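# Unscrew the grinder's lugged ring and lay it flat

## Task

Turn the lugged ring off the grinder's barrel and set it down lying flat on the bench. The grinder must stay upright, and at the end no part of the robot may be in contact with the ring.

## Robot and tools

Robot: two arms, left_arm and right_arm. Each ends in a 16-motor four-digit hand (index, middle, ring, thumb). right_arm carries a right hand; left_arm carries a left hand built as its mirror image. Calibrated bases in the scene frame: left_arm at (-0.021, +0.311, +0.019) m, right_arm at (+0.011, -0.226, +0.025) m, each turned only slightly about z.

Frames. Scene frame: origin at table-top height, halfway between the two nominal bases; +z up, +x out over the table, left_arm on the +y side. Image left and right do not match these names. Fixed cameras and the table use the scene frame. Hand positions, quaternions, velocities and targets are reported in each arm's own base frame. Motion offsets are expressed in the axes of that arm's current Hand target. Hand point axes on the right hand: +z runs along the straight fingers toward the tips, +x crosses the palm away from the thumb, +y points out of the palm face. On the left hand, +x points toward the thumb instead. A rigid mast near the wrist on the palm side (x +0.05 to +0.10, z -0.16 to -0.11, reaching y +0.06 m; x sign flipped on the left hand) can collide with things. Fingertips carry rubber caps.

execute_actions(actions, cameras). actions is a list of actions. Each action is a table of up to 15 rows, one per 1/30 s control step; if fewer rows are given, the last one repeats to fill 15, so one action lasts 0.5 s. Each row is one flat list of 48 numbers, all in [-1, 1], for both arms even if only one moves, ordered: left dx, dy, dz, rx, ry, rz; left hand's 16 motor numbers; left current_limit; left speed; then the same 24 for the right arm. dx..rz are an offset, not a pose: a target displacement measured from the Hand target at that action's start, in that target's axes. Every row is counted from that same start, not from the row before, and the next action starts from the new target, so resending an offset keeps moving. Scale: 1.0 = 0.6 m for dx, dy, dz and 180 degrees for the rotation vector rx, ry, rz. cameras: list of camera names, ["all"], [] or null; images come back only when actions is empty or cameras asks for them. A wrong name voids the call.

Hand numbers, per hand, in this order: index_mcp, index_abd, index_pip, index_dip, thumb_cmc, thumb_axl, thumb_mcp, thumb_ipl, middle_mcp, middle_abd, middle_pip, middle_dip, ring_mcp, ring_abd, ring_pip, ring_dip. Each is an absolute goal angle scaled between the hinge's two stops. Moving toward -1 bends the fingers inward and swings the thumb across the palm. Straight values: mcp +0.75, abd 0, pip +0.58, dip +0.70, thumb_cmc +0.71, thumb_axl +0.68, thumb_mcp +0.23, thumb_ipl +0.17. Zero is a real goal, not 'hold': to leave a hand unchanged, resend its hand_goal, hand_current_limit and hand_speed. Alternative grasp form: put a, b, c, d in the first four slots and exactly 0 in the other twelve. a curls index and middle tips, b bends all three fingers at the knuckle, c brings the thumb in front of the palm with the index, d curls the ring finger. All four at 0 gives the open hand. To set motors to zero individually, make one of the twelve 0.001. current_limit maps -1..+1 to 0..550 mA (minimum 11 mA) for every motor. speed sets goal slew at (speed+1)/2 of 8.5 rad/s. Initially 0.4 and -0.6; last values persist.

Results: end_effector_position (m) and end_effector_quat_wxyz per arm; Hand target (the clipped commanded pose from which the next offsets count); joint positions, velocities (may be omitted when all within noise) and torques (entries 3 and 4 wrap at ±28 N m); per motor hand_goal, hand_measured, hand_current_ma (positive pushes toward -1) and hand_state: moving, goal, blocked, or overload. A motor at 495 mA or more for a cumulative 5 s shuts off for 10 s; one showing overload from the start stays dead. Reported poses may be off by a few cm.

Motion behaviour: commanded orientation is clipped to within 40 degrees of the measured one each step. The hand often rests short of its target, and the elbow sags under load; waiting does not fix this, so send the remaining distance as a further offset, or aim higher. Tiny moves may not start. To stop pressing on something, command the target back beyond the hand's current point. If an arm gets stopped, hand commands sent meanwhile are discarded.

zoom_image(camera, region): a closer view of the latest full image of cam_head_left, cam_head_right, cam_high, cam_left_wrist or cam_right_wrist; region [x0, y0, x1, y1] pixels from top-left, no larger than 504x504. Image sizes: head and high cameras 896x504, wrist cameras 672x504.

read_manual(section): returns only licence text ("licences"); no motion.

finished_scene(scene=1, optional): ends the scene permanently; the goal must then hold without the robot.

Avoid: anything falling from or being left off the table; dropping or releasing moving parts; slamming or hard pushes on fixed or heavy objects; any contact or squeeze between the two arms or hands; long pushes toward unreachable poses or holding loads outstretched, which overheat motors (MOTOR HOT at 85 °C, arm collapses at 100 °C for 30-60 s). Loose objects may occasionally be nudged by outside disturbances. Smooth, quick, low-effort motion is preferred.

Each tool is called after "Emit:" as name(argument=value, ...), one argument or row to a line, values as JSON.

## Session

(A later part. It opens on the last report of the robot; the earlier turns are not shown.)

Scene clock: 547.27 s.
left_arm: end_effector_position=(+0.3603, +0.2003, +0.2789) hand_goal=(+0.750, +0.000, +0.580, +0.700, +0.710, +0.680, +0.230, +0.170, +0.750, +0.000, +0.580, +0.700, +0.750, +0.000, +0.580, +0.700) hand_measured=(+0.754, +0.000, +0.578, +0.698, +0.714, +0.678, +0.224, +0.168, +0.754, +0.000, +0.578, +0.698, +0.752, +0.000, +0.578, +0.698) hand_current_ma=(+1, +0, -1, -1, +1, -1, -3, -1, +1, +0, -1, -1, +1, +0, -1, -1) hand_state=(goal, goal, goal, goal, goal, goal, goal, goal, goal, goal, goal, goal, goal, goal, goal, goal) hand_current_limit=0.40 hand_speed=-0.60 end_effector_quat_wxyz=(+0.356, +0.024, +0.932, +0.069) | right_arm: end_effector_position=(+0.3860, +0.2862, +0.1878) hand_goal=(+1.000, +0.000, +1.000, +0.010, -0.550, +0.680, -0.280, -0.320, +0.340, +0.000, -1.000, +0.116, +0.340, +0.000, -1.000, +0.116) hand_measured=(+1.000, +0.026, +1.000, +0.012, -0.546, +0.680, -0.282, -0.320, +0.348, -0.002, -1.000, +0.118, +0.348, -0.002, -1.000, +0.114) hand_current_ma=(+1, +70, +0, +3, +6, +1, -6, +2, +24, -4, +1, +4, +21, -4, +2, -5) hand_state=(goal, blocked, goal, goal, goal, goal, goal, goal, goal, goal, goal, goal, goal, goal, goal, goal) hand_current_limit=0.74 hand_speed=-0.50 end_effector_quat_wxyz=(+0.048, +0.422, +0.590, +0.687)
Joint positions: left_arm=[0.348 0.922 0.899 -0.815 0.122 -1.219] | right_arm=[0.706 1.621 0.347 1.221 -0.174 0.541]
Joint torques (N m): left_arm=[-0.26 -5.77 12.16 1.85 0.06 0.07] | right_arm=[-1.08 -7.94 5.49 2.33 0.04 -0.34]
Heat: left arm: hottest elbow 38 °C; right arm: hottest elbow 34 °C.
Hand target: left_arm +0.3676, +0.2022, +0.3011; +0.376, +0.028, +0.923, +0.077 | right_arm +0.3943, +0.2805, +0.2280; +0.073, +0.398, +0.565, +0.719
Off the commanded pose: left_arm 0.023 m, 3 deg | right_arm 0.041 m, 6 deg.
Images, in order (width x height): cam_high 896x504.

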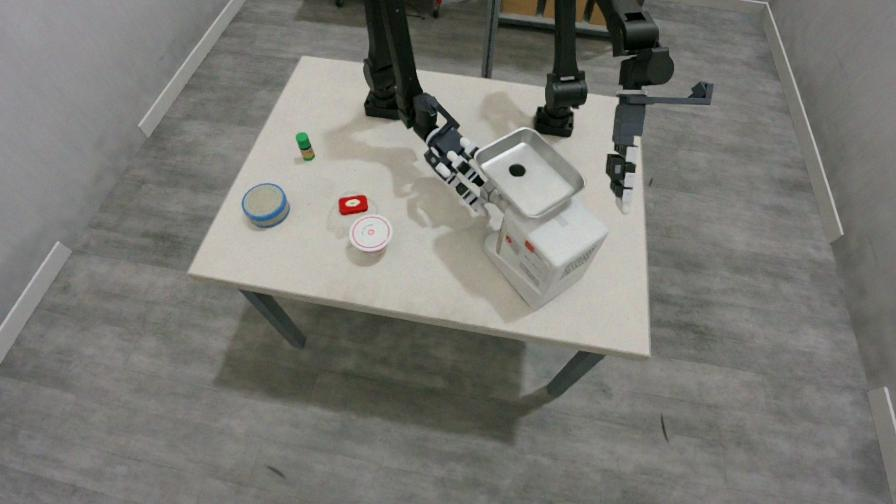

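Emit:
execute_actions(
  actions=[
    [[0,0,0,0,0,0,0,0,0,0,0,0,0,0,0,0,0,0,0,0,0,0,0.4,-0.6,0.003,0.025,0,0,0,0,1,-0.1,1,0.01,-0.55,0.68,-0.28,-0.32,0.34,0,-1,0.116,0.34,0,-1,0.116,0.78,-0.5]],
    [[0,0,0,0,0,0,0,0,0,0,0,0,0,0,0,0,0,0,0,0,0,0,0.4,-0.6,0.003,0.025,0,0,0,0,1,-0.1,1,0.01,-0.55,0.68,-0.28,-0.32,0.34,0,-1,0.116,0.34,0,-1,0.116,0.78,-0.5]],
  ],
  cameras=["cam_high", "cam_right_wrist", "cam_head_left"],
)

Emit:
zoom_image(
  camera="cam_high",
  region=[450, 160, 510, 220],
)

Emit:
zoom_image(
  camera="cam_right_wrist",
  region=[140, 20, 400, 220],
)

Scene clock: 550.30 s.
left_arm: end_effector_position=(+0.3603, +0.2003, +0.2789) hand_goal=(+0.750, +0.000, +0.580, +0.700, +0.710, +0.680, +0.230, +0.170, +0.750, +0.000, +0.580, +0.700, +0.750, +0.000, +0.580, +0.700) hand_measured=(+0.754, +0.000, +0.578, +0.698, +0.714, +0.678, +0.224, +0.168, +0.754, +0.000, +0.578, +0.698, +0.752, +0.000, +0.578, +0.698) hand_current_ma=(+1, +0, -1, -1, +1, -1, -3, -1, +1, +0, -1, -1, +1, +0, -1, -1) hand_state=(goal, goal, goal, goal, goal, goal, goal, goal, goal, goal, goal, goal, goal, goal, goal, goal) hand_current_limit=0.40 hand_speed=-0.60 end_effector_quat_wxyz=(+0.356, +0.024, +0.932, +0.069) | right_arm: end_effector_position=(+0.3879, +0.2844, +0.1935) hand_goal=(+1.000, -0.100, +1.000, +0.010, -0.550, +0.680, -0.280, -0.320, +0.340, +0.000, -1.000, +0.116, +0.340, +0.000, -1.000, +0.116) hand_measured=(+1.000, -0.038, +1.000, +0.030, -0.546, +0.680, -0.282, -0.320, +0.348, -0.002, -1.000, +0.118, +0.348, -0.002, -1.000, +0.114) hand_current_ma=(+1, +187, +0, +57, +6, +1, -6, +2, +24, -4, +1, +4, +21, -4, +2, -5) hand_state=(goal, blocked, goal, goal, goal, goal, goal, goal, goal, goal, goal, goal, goal, goal, goal, goal) hand_current_limit=0.78 hand_speed=-0.50 end_effector_quat_wxyz=(+0.034, +0.429, +0.606, +0.669)
Joint positions: left_arm=[0.348 0.922 0.899 -0.815 0.122 -1.219] | right_arm=[0.683 1.519 0.346 1.068 -0.22 0.541]
Joint torques (N m): left_arm=[-0.32 -5.42 12.08 1.83 0.11 0.04] | right_arm=[-2.02 -8.94 7.04 3.1 0.47 -0.34]
Heat: left arm: hottest elbow 38 °C; right arm: hottest elbow 34 °C.
Hand target: left_arm +0.3676, +0.2022, +0.3011; +0.376, +0.028, +0.923, +0.077 | right_arm +0.4022, +0.2719, +0.2558; +0.073, +0.398, +0.565, +0.719
Off the commanded pose: left_arm 0.023 m, 3 deg | right_arm 0.065 m, 9 deg.
Images, in order (width x height): cam_head_left 896x504, cam_high 896x504, cam_right_wrist 672x504.

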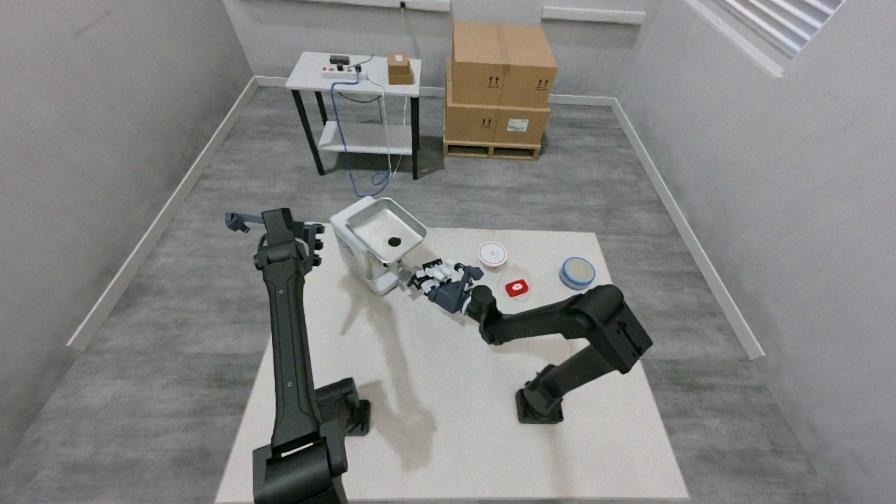

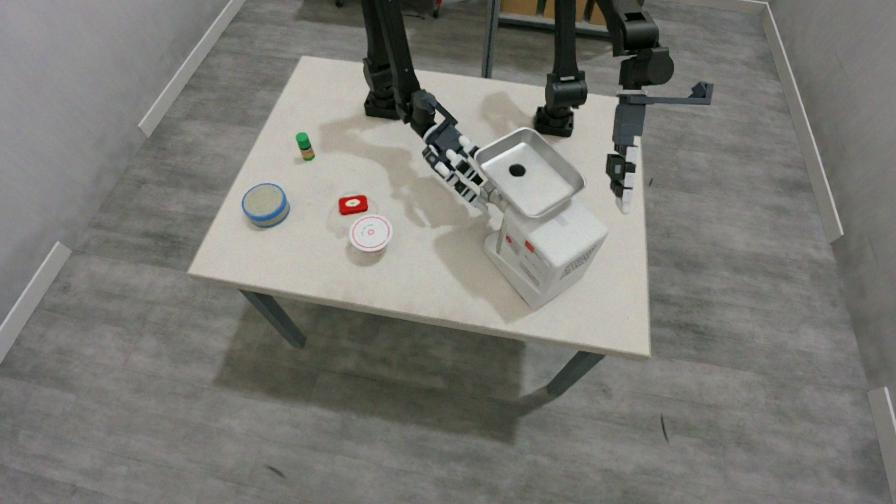

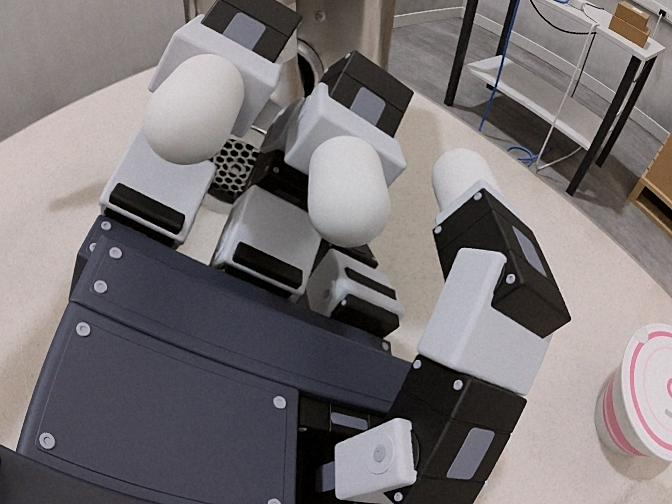

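Scaled by 8.400.

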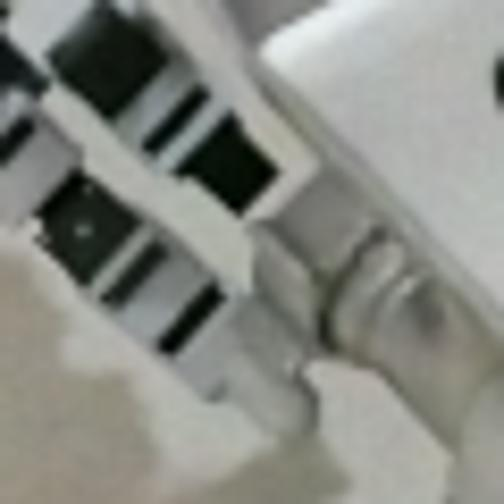

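Scaled by 1.938 from the camera's 672x504 image, which has a finer 960x720 frame.

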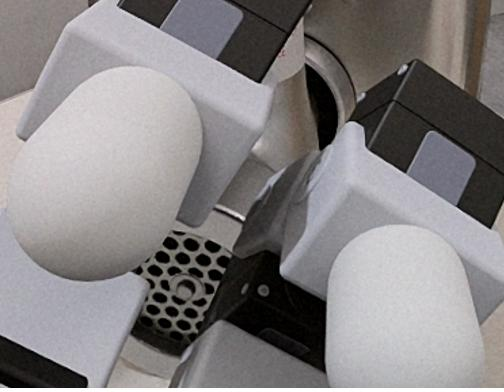

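Emit:
execute_actions(
  actions=[
    [[0,0,0,0,0,0,0,0,0,0,0,0,0,0,0,0,0,0,0,0,0,0,0.4,-0.6,-0.012,-0.055,0,0,0,0,1,0.1,1,0.01,-0.55,0.68,-0.28,-0.32,0.34,0,-1,0.116,0.34,0,-1,0.116,0.6,-0.5]],
    [[0,0,0,0,0,0,0,0,0,0,0,0,0,0,0,0,0,0,0,0,0,0,0.4,-0.6,-0.018,-0.065,0,0,0,0,1,0.1,1,0.01,-0.55,0.68,-0.28,-0.32,0.34,0,-1,0.116,0.34,0,-1,0.116,0.6,-0.5]],
    [[0,0,0,0,0,0,0,0,0,0,0,0,0,0,0,0,0,0,0,0,0,0,0.4,-0.6,-0.01,-0.005,-0.06,0,0,0,1,0.1,1,0.01,-0.55,0.68,-0.28,-0.32,0.34,0,-1,0.116,0.34,0,-1,0.116,0.6,-0.5]],
    [[0,0,0,0,0,0,0,0,0,0,0,0,0,0,0,0,0,0,0,0,0,0,0.4,-0.6,0,0.03,-0.07,0,0,0,1,0.1,1,0.01,-0.55,0.68,-0.28,-0.32,0.34,0,-1,0.116,0.34,0,-1,0.116,0.6,-0.5]],
  ],
  cameras=["cam_high", "cam_right_wrist", "cam_head_left"],
)

Scene clock: 571.70 s.
left_arm: end_effector_position=(+0.3603, +0.2003, +0.2789) hand_goal=(+0.750, +0.000, +0.580, +0.700, +0.710, +0.680, +0.230, +0.170, +0.750, +0.000, +0.580, +0.700, +0.750, +0.000, +0.580, +0.700) hand_measured=(+0.754, +0.000, +0.578, +0.698, +0.714, +0.678, +0.224, +0.168, +0.754, +0.000, +0.578, +0.698, +0.752, +0.000, +0.578, +0.698) hand_current_ma=(+1, +0, -1, -1, +1, -1, -3, -1, +1, +0, -1, -1, +1, +0, -1, -1) hand_state=(goal, goal, goal, goal, goal, goal, goal, goal, goal, goal, goal, goal, goal, goal, goal, goal) hand_current_limit=0.40 hand_speed=-0.60 end_effector_quat_wxyz=(+0.356, +0.024, +0.932, +0.069) | right_arm: end_effector_position=(+0.3490, +0.2235, +0.1744) hand_goal=(+1.000, +0.100, +1.000, +0.010, -0.550, +0.680, -0.280, -0.320, +0.340, +0.000, -1.000, +0.116, +0.340, +0.000, -1.000, +0.116) hand_measured=(+1.000, +0.102, +1.000, +0.014, -0.546, +0.680, -0.282, -0.320, +0.348, -0.002, -1.000, +0.118, +0.348, -0.002, -1.000, +0.114) hand_current_ma=(+0, +2, +0, +7, +6, +1, -6, +2, +23, -4, +1, +4, +21, -4, +2, -5) hand_state=(goal, goal, goal, goal, goal, goal, goal, goal, goal, goal, goal, goal, goal, goal, goal, goal) hand_current_limit=0.60 hand_speed=-0.50 end_effector_quat_wxyz=(+0.060, +0.414, +0.574, +0.704)
Joint positions: left_arm=[0.348 0.922 0.899 -0.815 0.122 -1.219] | right_arm=[0.619 1.716 0.177 1.537 -0.241 0.54]
Joint torques (N m): left_arm=[-0.56 -6.48 12.19 1.72 0.09 0.04] | right_arm=[-0.79 -5.01 1.72 2.4 -0.08 -0.3]
Heat: left arm: hottest elbow 38 °C; right arm: hottest elbow 35 °C.
Hand target: left_arm +0.3676, +0.2022, +0.3011; +0.376, +0.028, +0.923, +0.077 | right_arm +0.3476, +0.2198, +0.1909; +0.073, +0.398, +0.565, +0.719
Off the commanded pose: left_arm 0.023 m, 3 deg | right_arm 0.017 m, 3 deg.
Images, in order (width x height): cam_head_left 896x504, cam_high 896x504, cam_right_wrist 672x504.

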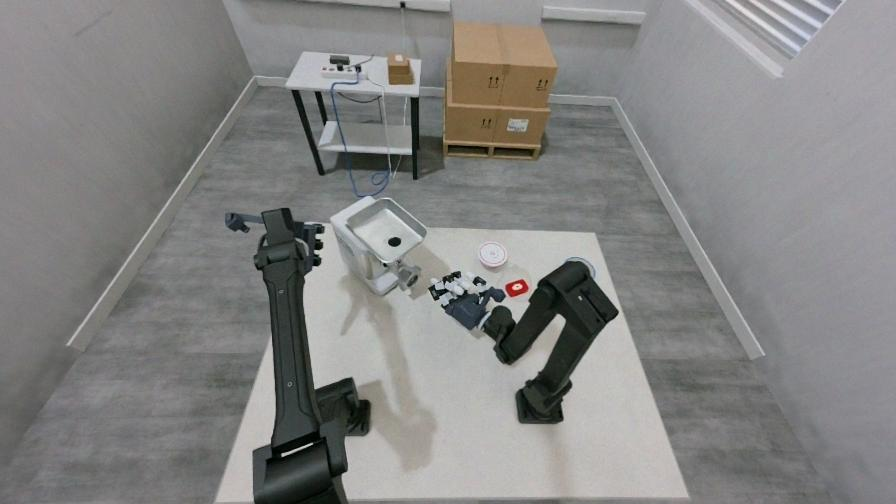

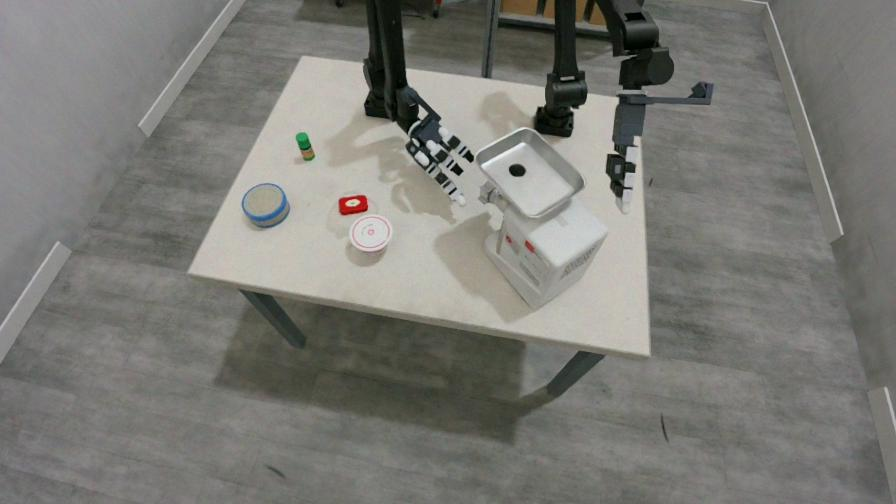

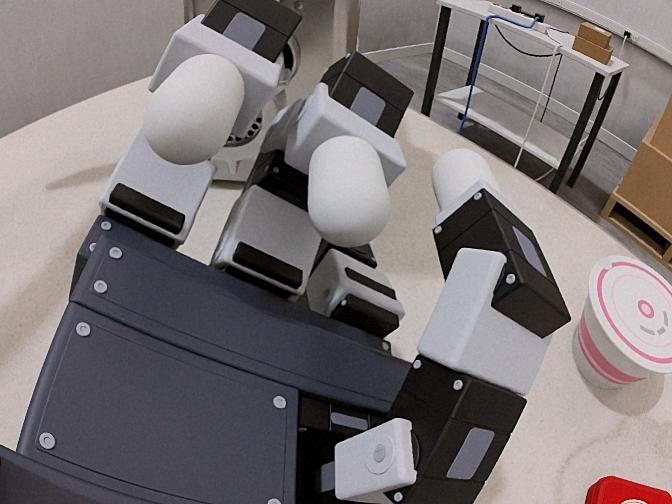

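Emit:
execute_actions(
  actions=[
    [[0.027,-0.0773,-0.0282,0.0347,-0.0083,0.0208,0.34,0,-1,0.116,-0.55,0.68,-0.28,-0.32,0.75,0,0.58,0.7,0.34,0,-1,0.116,0.6,-0.5,0.0657,0.0322,-0.0498,0.0629,0.022,-0.0804,0.75,0,0.58,0.7,-0.55,0.68,-0.28,-0.32,1,0,1,1,0.75,0,0.58,0.7,0.4,-0.5]],
    [[0.0212,-0.0815,-0.0202,0.0347,-0.0083,0.0208,0.34,0,-1,0.116,-0.55,0.68,-0.28,-0.32,0.75,0,0.58,0.7,0.34,0,-1,0.116,0.6,-0.5,0.0602,0.038,-0.0525,0.0629,0.022,-0.0804,0.75,0,0.58,0.7,-0.55,0.68,-0.28,-0.32,1,0,1,1,0.75,0,0.58,0.7,0.4,-0.5]],
    [[0.0155,-0.0843,-0.0115,0.0347,-0.0083,0.0208,0.34,0,-1,0.116,-0.55,0.68,-0.28,-0.32,0.75,0,0.58,0.7,0.34,0,-1,0.116,0.6,-0.5,0.054,0.0417,-0.0563,0.0629,0.022,-0.0804,0.75,0,0.58,0.7,-0.55,0.68,-0.28,-0.32,1,0,1,1,0.75,0,0.58,0.7,0.4,-0.5]],
    [[0,0,0,0,0,0,0.34,0,-1,0.116,-0.55,0.68,-0.28,-0.32,0.75,0,0.58,0.7,0.34,0,-1,0.116,0.6,-0.5,0.0472,0.0428,-0.0612,0.0629,0.022,-0.0804,0.75,0,0.58,0.7,-0.55,0.68,-0.28,-0.32,1,0,1,1,0.75,0,0.58,0.7,0.4,-0.5]],
  ],
  cameras=["all"],
)

Scene clock: 585.83 s.
left_arm: end_effector_position=(+0.2991, +0.0673, +0.2802) hand_goal=(+0.340, +0.000, -1.000, +0.116, -0.550, +0.680, -0.280, -0.320, +0.750, +0.000, +0.580, +0.700, +0.340, +0.000, -1.000, +0.116) hand_measured=(+0.406, -0.014, -0.570, +0.138, -0.428, +0.748, -0.294, -0.340, +0.750, +0.000, +0.578, +0.698, +0.346, +0.000, -0.996, +0.118) hand_current_ma=(+132, -8, +440, +20, +328, +174, -15, -29, +0, +0, +0, -1, +3, +0, +2, +1) hand_state=(blocked, goal, blocked, blocked, blocked, blocked, goal, blocked, goal, goal, goal, goal, goal, goal, goal, goal) hand_current_limit=0.60 hand_speed=-0.50 end_effector_quat_wxyz=(+0.393, +0.179, +0.901, -0.036) | right_arm: end_effector_position=(+0.1841, +0.1899, +0.2927) hand_goal=(+0.750, +0.000, +0.580, +0.700, -0.550, +0.680, -0.280, -0.320, +1.000, +0.000, +1.000, +1.000, +0.750, +0.000, +0.580, +0.700) hand_measured=(+0.768, +0.002, +0.586, +0.698, -0.548, +0.680, -0.282, -0.320, +1.000, +0.000, +0.998, +0.998, +0.758, -0.002, +0.580, +0.698) hand_current_ma=(+54, +3, +13, -5, +2, +1, -6, +2, +0, -1, -3, -4, +21, -1, +0, -5) hand_state=(goal, goal, goal, goal, goal, goal, goal, goal, goal, goal, goal, goal, goal, goal, goal, goal) hand_current_limit=0.40 hand_speed=-0.50 end_effector_quat_wxyz=(+0.165, +0.025, +0.902, +0.398)
Joint positions: left_arm=[0.107 0.56 0.754 -0.993 0.283 -1.186] | right_arm=[0.114 0.395 0.545 -1.158 -0.734 -1.18]
Joint torques (N m): left_arm=[-1.73 -0.73 9.35 1.14 0 0.03] | right_arm=[-0.85 4.25 13.46 0.55 -0.6 -0.23]
Heat: left arm: hottest elbow 38 °C; right arm: hottest elbow 34 °C.
Hand target: left_arm +0.2983, +0.0641, +0.2807; +0.393, +0.181, +0.901, -0.039 | right_arm +0.1901, +0.1898, +0.3299; +0.177, -0.016, +0.908, +0.380
Off the commanded pose: left_arm 0.003 m, 0 deg | right_arm 0.038 m, 5 deg.

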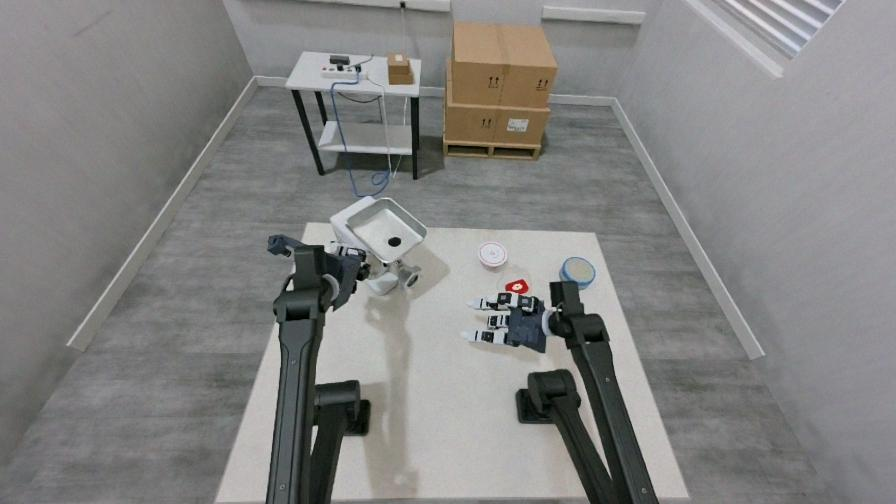

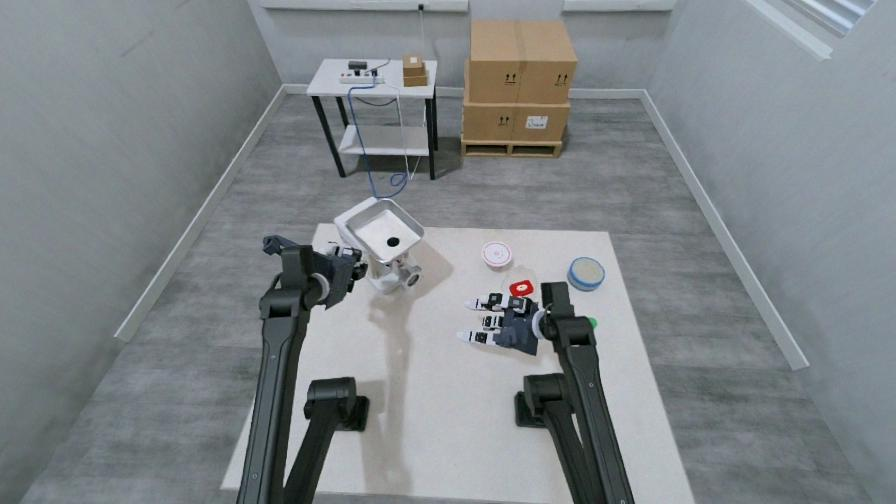

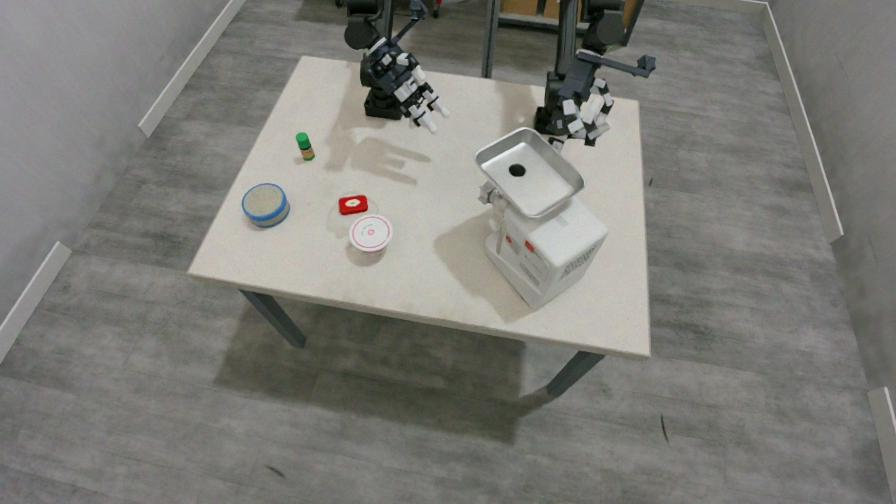

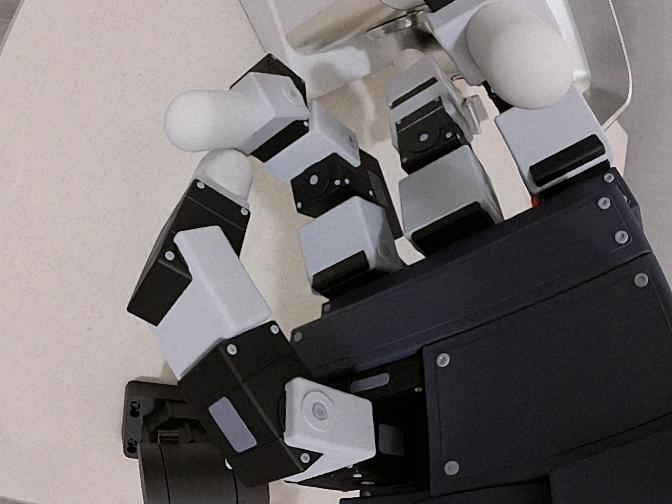

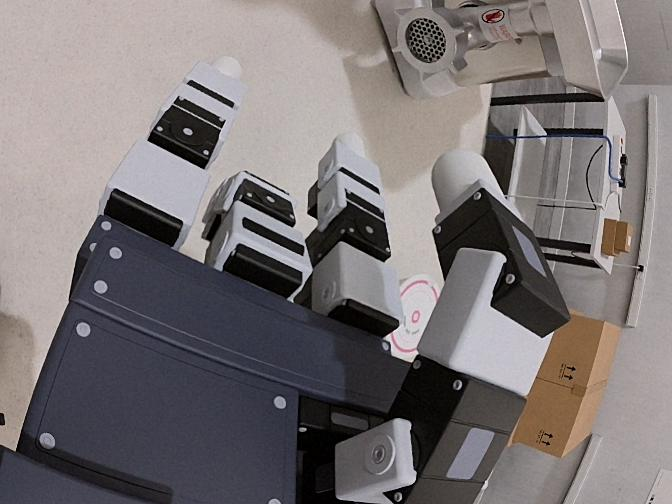

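Emit:
execute_actions(
  actions=[
    [[0.0252,-0.0692,-0.0323,0.0347,-0.0083,0.0208,0.6,0,-0.5,0.116,0.71,0.68,0.23,0.17,0.75,0,0.58,0.7,0.34,0,-1,0.116,0.6,-0.4,0,0,0,0,0,0,0.75,0,0.58,0.7,-0.55,0.68,-0.28,-0.32,1,0,1,1,0.75,0,0.58,0.7,0.4,-0.5]],
    [[0.0198,-0.0738,-0.0252,0.0347,-0.0083,0.0208,0.34,0,-1,0.116,0.71,0.68,0.23,0.17,0.75,0,0.58,0.7,0.34,0,-1,0.116,0.6,-0.4,0,0,0,0,0,0,0.75,0,0.58,0.7,-0.55,0.68,-0.28,-0.32,1,0,1,1,0.75,0,0.58,0.7,0.4,-0.5]],
    [[0.0142,-0.0772,-0.0173,0.0347,-0.0083,0.0208,0.34,0,-1,0.116,0.71,0.68,0.23,0.17,0.75,0,0.58,0.7,0.34,0,-1,0.116,0.6,-0.4,0,0,0,0,0,0,0.75,0,0.58,0.7,-0.55,0.68,-0.28,-0.32,1,0,1,1,0.75,0,0.58,0.7,0.4,-0.5]],
  ],
  cameras=["all"],
)

Scene clock: 594.43 s.
left_arm: end_effector_position=(+0.1849, -0.0240, +0.2782) hand_goal=(+0.340, +0.000, -1.000, +0.116, +0.710, +0.680, +0.230, +0.170, +0.750, +0.000, +0.580, +0.700, +0.340, +0.000, -1.000, +0.116) hand_measured=(+0.346, -0.002, -0.996, +0.118, +0.708, +0.682, +0.222, +0.168, +0.748, +0.000, +0.578, +0.698, +0.346, +0.000, -0.996, +0.118) hand_current_ma=(+4, +0, +2, +1, +0, +1, -6, -1, +0, +0, +0, -1, +2, +0, +2, +1) hand_state=(goal, goal, goal, goal, goal, goal, goal, goal, goal, goal, goal, goal, goal, goal, goal, goal) hand_current_limit=0.60 hand_speed=-0.40 end_effector_quat_wxyz=(+0.395, +0.328, +0.845, -0.153) | right_arm: end_effector_position=(+0.1820, +0.1908, +0.2948) hand_goal=(+0.750, +0.000, +0.580, +0.700, -0.550, +0.680, -0.280, -0.320, +1.000, +0.000, +1.000, +1.000, +0.750, +0.000, +0.580, +0.700) hand_measured=(+0.766, +0.002, +0.586, +0.698, -0.548, +0.680, -0.282, -0.320, +1.000, +0.000, +0.998, +0.998, +0.758, -0.002, +0.580, +0.698) hand_current_ma=(+50, +3, +12, -5, +2, +1, -6, +2, +0, -1, -3, -4, +21, -1, +0, -5) hand_state=(goal, goal, goal, goal, goal, goal, goal, goal, goal, goal, goal, goal, goal, goal, goal, goal) hand_current_limit=0.40 hand_speed=-0.50 end_effector_quat_wxyz=(+0.147, -0.004, +0.914, +0.378)
Joint positions: left_arm=[-0.159 0.174 0.714 -1.326 0.434 -1.171] | right_arm=[0.102 0.464 0.601 -1.245 -0.723 -1.301]
Joint torques (N m): left_arm=[-1.08 3.78 8.62 1.68 0.19 0] | right_arm=[-0.97 4.07 13.34 0.44 -0.74 -0.23]
Heat: left arm: hottest elbow 38 °C; right arm: hottest elbow 36 °C.
Hand target: left_arm +0.1851, -0.0261, +0.2791; +0.395, +0.328, +0.844, -0.154 | right_arm +0.1901, +0.1898, +0.3299; +0.177, -0.016, +0.908, +0.380
Off the commanded pose: left_arm 0.002 m, 0 deg | right_arm 0.036 m, 4 deg.

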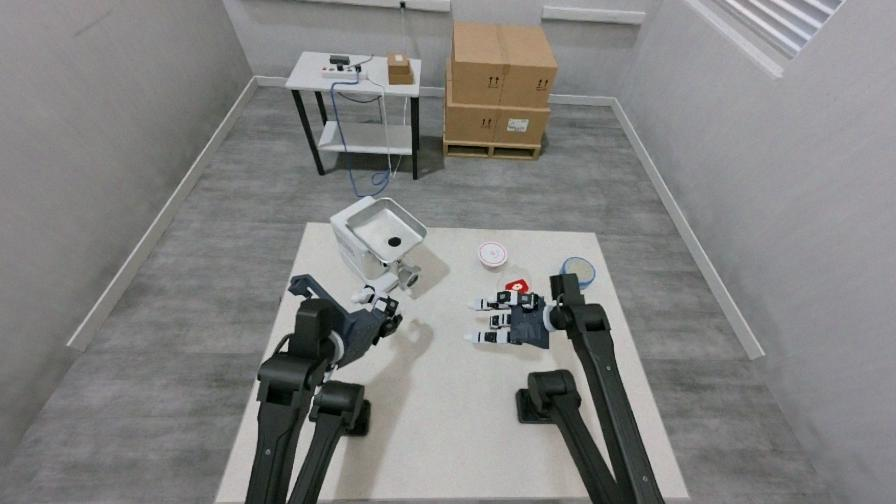

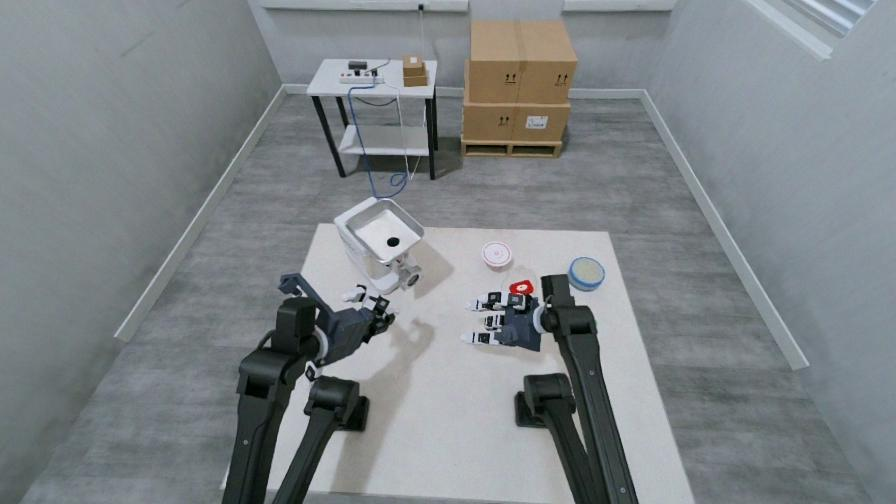

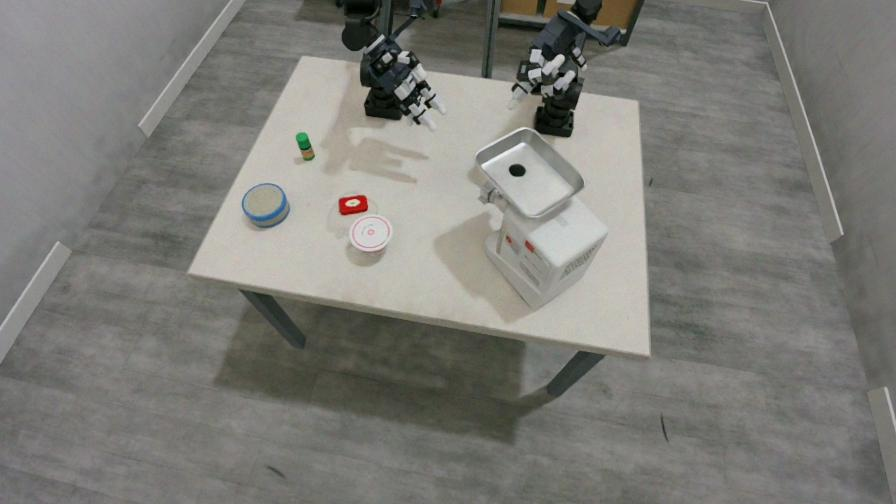

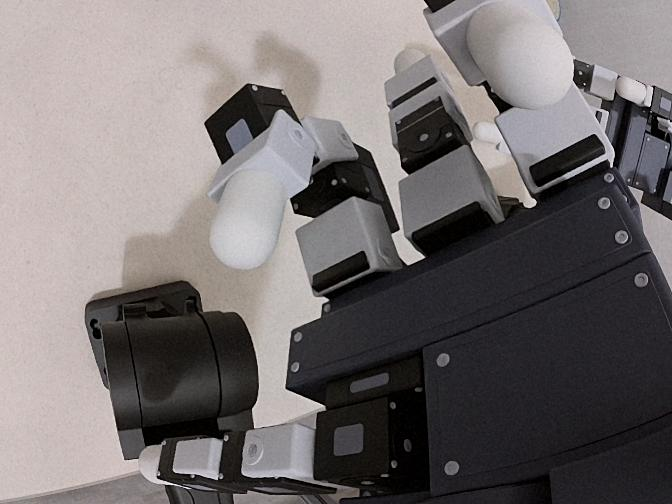

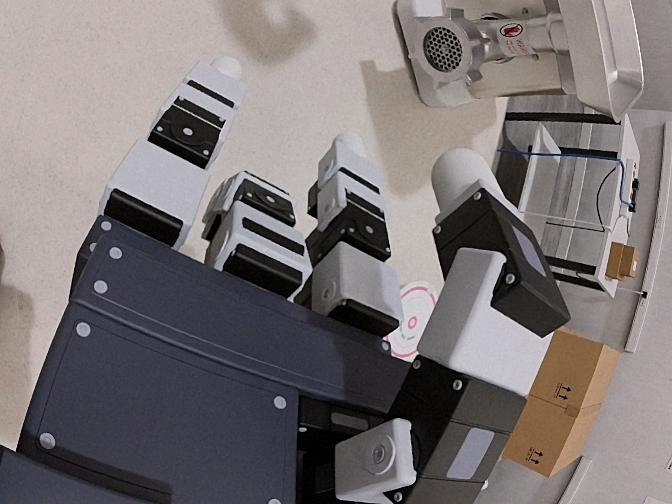

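Emit:
execute_actions(
  actions=[
    [[0.0,0.0771,0.0,0,0,0,0.34,0,-1,0.116,0.71,0.68,-0.7,-0.4,0.75,0,0.58,0.7,0.34,0,-1,0.116,0.6,-0.4,0,0,0,0,0,0,0.75,0,0.58,0.7,-0.55,0.68,-0.28,-0.32,1,0,1,1,0.75,0,0.58,0.7,0.4,-0.5]],
    [[0.0,0.0771,0.0,0,0,0,0.34,0,-1,0.116,0.71,0.68,-0.7,-0.4,0.75,0,0.58,0.7,0.34,0,-1,0.116,0.6,-0.4,0,0,0,0,0,0,0.75,0,0.58,0.7,-0.55,0.68,-0.28,-0.32,1,0,1,1,0.75,0,0.58,0.7,0.4,-0.5]],
    [[0.03,0.0771,0.03,0,0,0,0.34,0,-1,0.116,0.71,0.68,-0.7,-0.4,0.75,0,0.58,0.7,0.34,0,-1,0.116,0.6,-0.4,0,0,0,0,0,0,0.75,0,0.58,0.7,-0.55,0.68,-0.28,-0.32,1,0,1,1,0.75,0,0.58,0.7,0.4,-0.5]],
  ],
  cameras=["all"],
)

Scene clock: 603.90 s.
left_arm: end_effector_position=(+0.2698, +0.0679, +0.2267) hand_goal=(+0.340, +0.000, -1.000, +0.116, +0.710, +0.680, -0.700, -0.400, +0.750, +0.000, +0.580, +0.700, +0.340, +0.000, -1.000, +0.116) hand_measured=(+0.346, -0.002, -0.996, +0.118, +0.708, +0.682, -0.454, -0.388, +0.750, +0.002, +0.578, +0.698, +0.344, +0.000, -0.996, +0.118) hand_current_ma=(+3, +0, +1, +1, +0, +1, +440, +12, +0, +0, +0, -1, +2, +0, +1, +1) hand_state=(goal, goal, goal, goal, goal, goal, blocked, goal, goal, goal, goal, goal, goal, goal, goal, goal) hand_current_limit=0.60 hand_speed=-0.40 end_effector_quat_wxyz=(+0.373, +0.312, +0.855, -0.179) | right_arm: end_effector_position=(+0.1820, +0.1908, +0.2948) hand_goal=(+0.750, +0.000, +0.580, +0.700, -0.550, +0.680, -0.280, -0.320, +1.000, +0.000, +1.000, +1.000, +0.750, +0.000, +0.580, +0.700) hand_measured=(+0.766, +0.002, +0.586, +0.698, -0.548, +0.680, -0.282, -0.320, +1.000, +0.000, +0.998, +0.998, +0.758, -0.002, +0.580, +0.698) hand_current_ma=(+50, +3, +12, -5, +2, +1, -6, +2, +0, -1, -3, -4, +21, -1, +0, -5) hand_state=(goal, goal, goal, goal, goal, goal, goal, goal, goal, goal, goal, goal, goal, goal, goal, goal) hand_current_limit=0.40 hand_speed=-0.50 end_effector_quat_wxyz=(+0.147, -0.004, +0.914, +0.378)
Joint positions: left_arm=[0.592 0.662 0.714 -1.421 0.834 -0.369] | right_arm=[0.102 0.464 0.601 -1.245 -0.723 -1.301]
Joint torques (N m): left_arm=[0.03 -0.32 12.12 1.26 1.09 0.26] | right_arm=[-0.85 4.19 13.37 0.39 -0.74 -0.22]
Heat: left arm: hottest elbow 37 °C; right arm: hottest elbow 37 °C.
Hand target: left_arm +0.2804, +0.0748, +0.2537; +0.395, +0.328, +0.844, -0.154 | right_arm +0.1901, +0.1898, +0.3299; +0.177, -0.016, +0.908, +0.380
Off the commanded pose: left_arm 0.030 m, 4 deg | right_arm 0.036 m, 4 deg.

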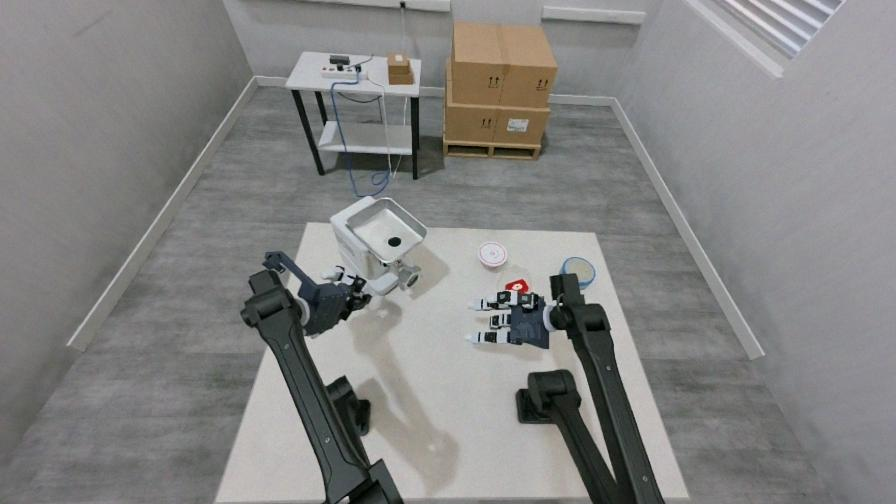

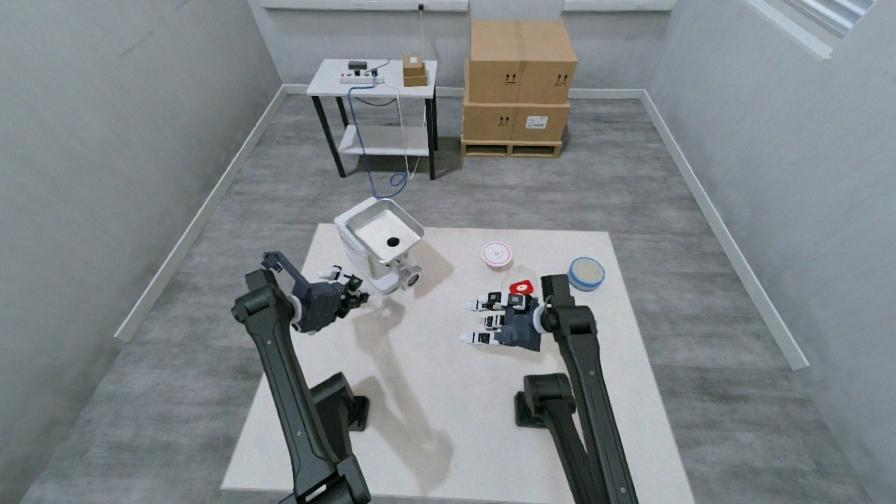

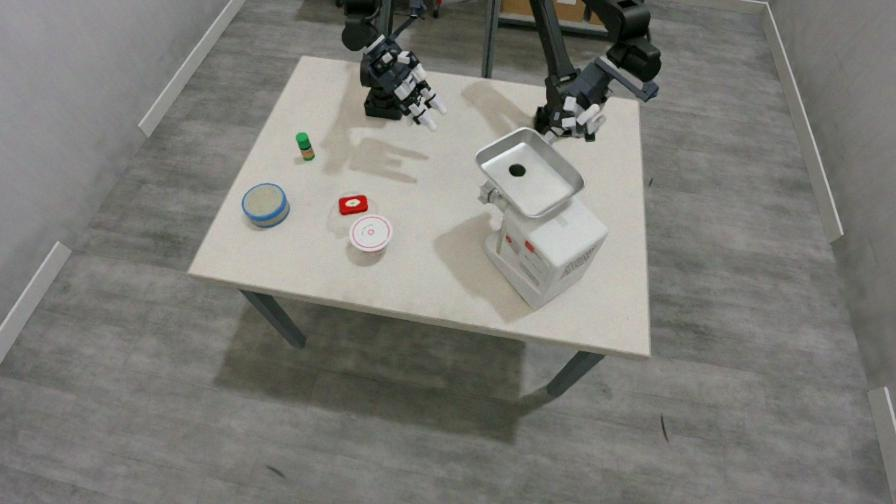

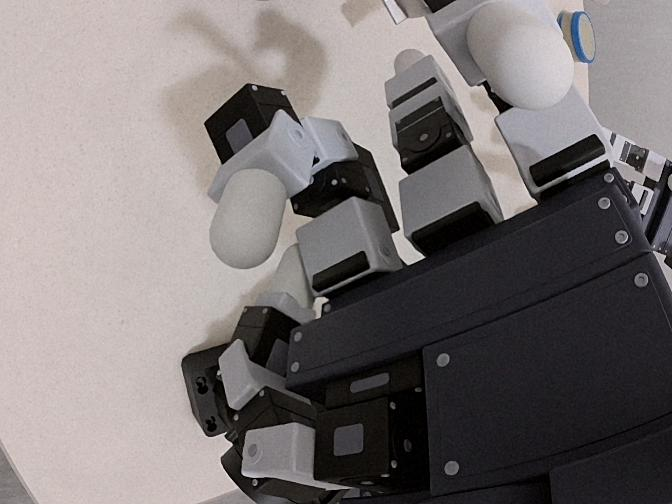

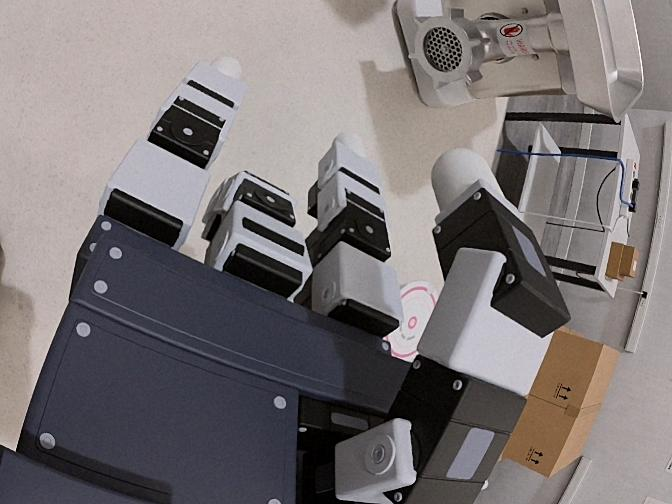

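Emit:
zoom_image(
  camera="cam_head_left",
  region=[320, 230, 450, 330],
)

Emit:
zoom_image(
  camera="cam_right_wrist",
  region=[390, 0, 510, 110],
)

Scaled by 3.877.

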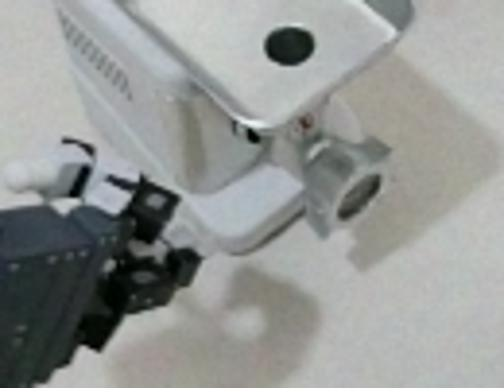

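Scaled by 4.200 from the camera's 672x504 image, which has a finer 960x720 frame.

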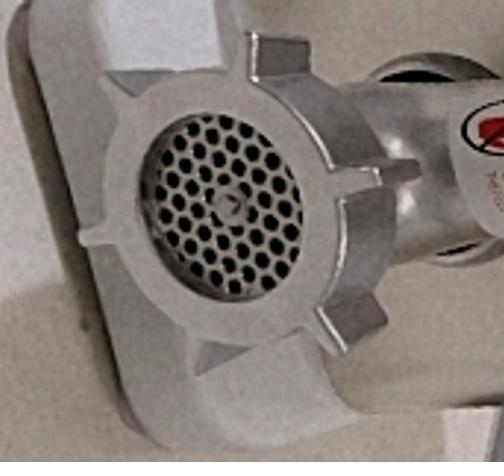

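Emit:
execute_actions(
  actions=[
    [[0.0,0.0283,0.035,0,0,0,0.34,0,-1,0.116,0.71,0.68,-0.4,-0.38,0.75,0,0.58,0.7,0.34,0,-1,0.116,0.6,-0.4,0,0,0,0,0,0,0.75,0,0.58,0.7,-0.55,0.68,-0.28,-0.32,1,0,1,1,0.75,0,0.58,0.7,0.4,-0.5]],
    [[0.0,0.0,0.035,0,0,0,0.34,0,-1,0.116,0.71,0.68,-0.4,-0.38,0.75,0,0.58,0.7,0.34,0,-1,0.116,0.6,-0.4,0,0,0,0,0,0,0.75,0,0.58,0.7,-0.55,0.68,-0.28,-0.32,1,0,1,1,0.75,0,0.58,0.7,0.4,-0.5]],
  ],
  cameras=["cam_head_left", "cam_head_right", "cam_left_wrist", "cam_right_wrist"],
)

Emit:
zoom_image(
  camera="cam_head_left",
  region=[340, 230, 440, 310],
)

Emit:
zoom_image(
  camera="cam_right_wrist",
  region=[390, 0, 590, 110],
)

Emit:
zoom_image(
  camera="cam_head_right",
  region=[340, 230, 440, 310],
)

Scene clock: 611.23 s.
left_arm: end_effector_position=(+0.3122, +0.0673, +0.2236) hand_goal=(+0.340, +0.000, -1.000, +0.116, +0.710, +0.680, -0.400, -0.380, +0.750, +0.000, +0.580, +0.700, +0.340, +0.000, -1.000, +0.116) hand_measured=(+0.346, -0.002, -0.996, +0.118, +0.708, +0.682, -0.398, -0.378, +0.750, +0.002, +0.578, +0.698, +0.344, +0.000, -0.996, +0.118) hand_current_ma=(+3, +0, +1, +1, +0, +1, +0, +1, +0, +0, +0, -1, +2, +0, +1, +1) hand_state=(goal, goal, goal, goal, goal, goal, goal, goal, goal, goal, goal, goal, goal, goal, goal, goal) hand_current_limit=0.60 hand_speed=-0.40 end_effector_quat_wxyz=(+0.390, +0.323, +0.848, -0.159) | right_arm: end_effector_position=(+0.1820, +0.1908, +0.2948) hand_goal=(+0.750, +0.000, +0.580, +0.700, -0.550, +0.680, -0.280, -0.320, +1.000, +0.000, +1.000, +1.000, +0.750, +0.000, +0.580, +0.700) hand_measured=(+0.766, +0.002, +0.586, +0.698, -0.548, +0.680, -0.282, -0.320, +1.000, +0.000, +0.998, +0.998, +0.758, -0.002, +0.580, +0.698) hand_current_ma=(+50, +3, +12, -5, +2, +1, -6, +2, +0, -1, -3, -4, +21, -1, +0, -5) hand_state=(goal, goal, goal, goal, goal, goal, goal, goal, goal, goal, goal, goal, goal, goal, goal, goal) hand_current_limit=0.40 hand_speed=-0.50 end_effector_quat_wxyz=(+0.147, -0.004, +0.914, +0.378)
Joint positions: left_arm=[0.468 0.712 0.695 -1.166 0.799 -0.54] | right_arm=[0.102 0.464 0.601 -1.245 -0.723 -1.301]
Joint torques (N m): left_arm=[-0.97 -1.96 8.76 1.62 0.57 -0.04] | right_arm=[-0.85 4.19 13.34 0.4 -0.73 -0.22]
Heat: left arm: hottest elbow 37 °C; right arm: hottest elbow 38 °C.
Hand target: left_arm +0.3157, +0.0656, +0.2268; +0.395, +0.328, +0.844, -0.154 | right_arm +0.1901, +0.1898, +0.3299; +0.177, -0.016, +0.908, +0.380
Off the commanded pose: left_arm 0.005 m, 1 deg | right_arm 0.036 m, 4 deg.
Images, in order (width x height): cam_head_left 896x504, cam_head_right 896x504, cam_left_wrist 672x504, cam_right_wrist 672x504.

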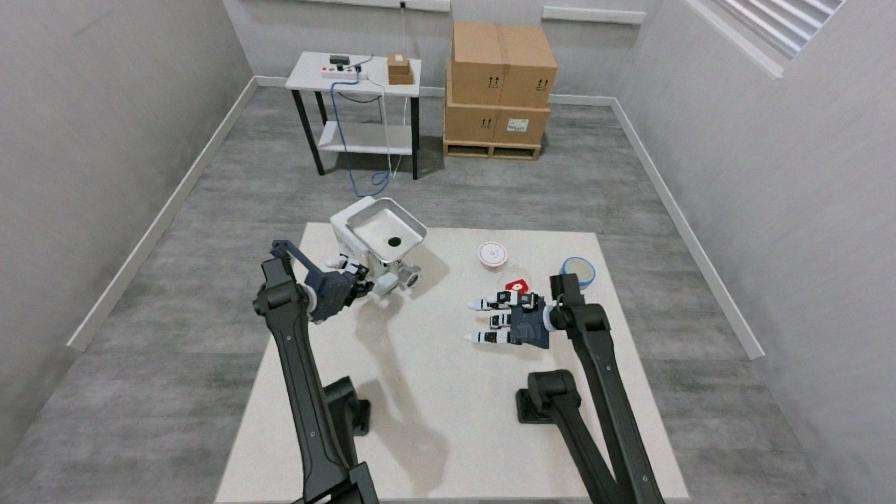

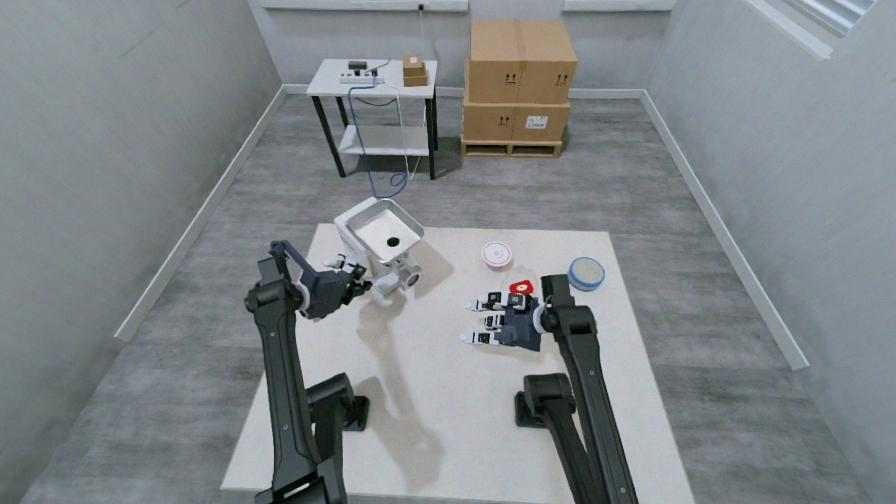

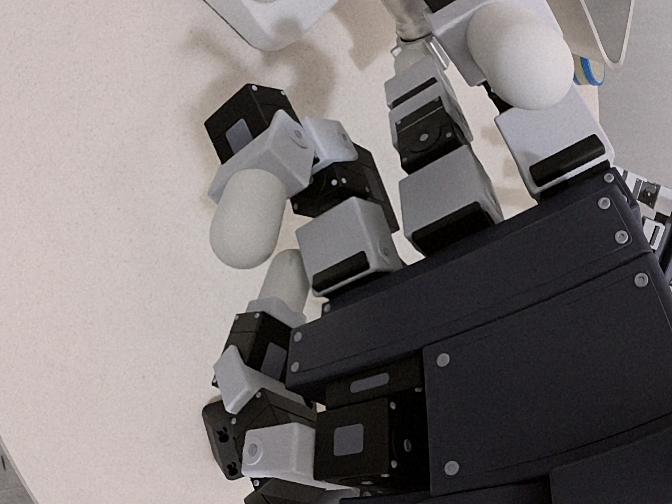

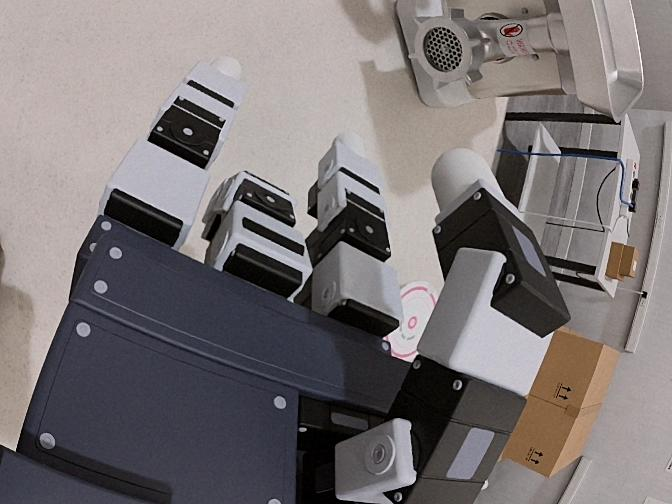

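Scaled by 5.040.

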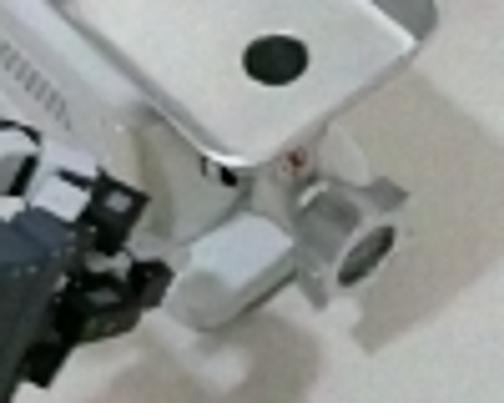

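Scaled by 2.520 from the camera's 672x504 image, which has a finer 960x720 frame.

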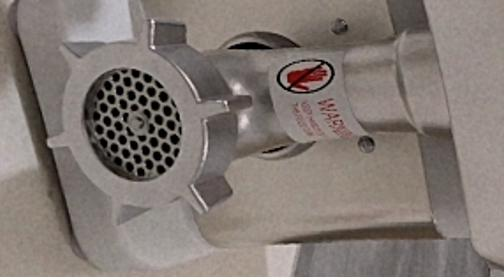

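Scaled by 5.040.

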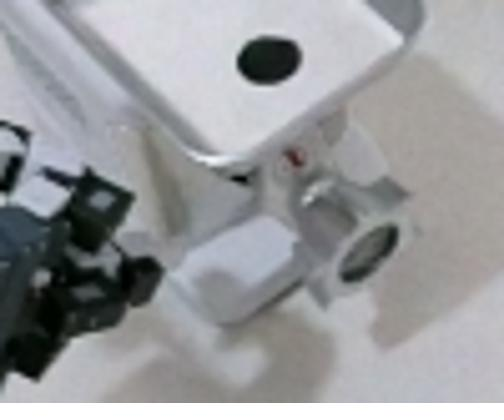

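Emit:
zoom_image(
  camera="cam_left_wrist",
  region=[330, 0, 530, 150],
)

Scaled by 2.520 from the camera's 672x504 image, which has a finer 960x720 frame.

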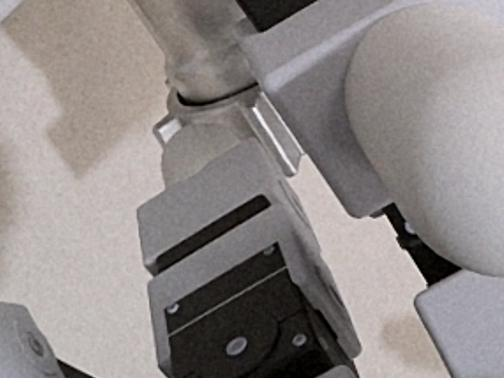

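Emit:
zoom_image(
  camera="cam_left_wrist",
  region=[380, 0, 460, 80],
)

Scaled by 6.300 from the camera's 672x504 image, which has a finer 960x720 frame.

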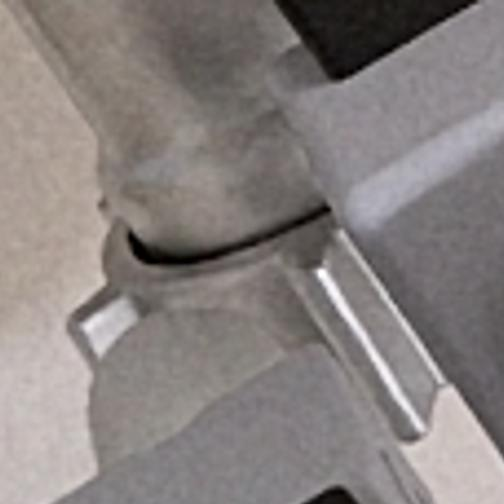

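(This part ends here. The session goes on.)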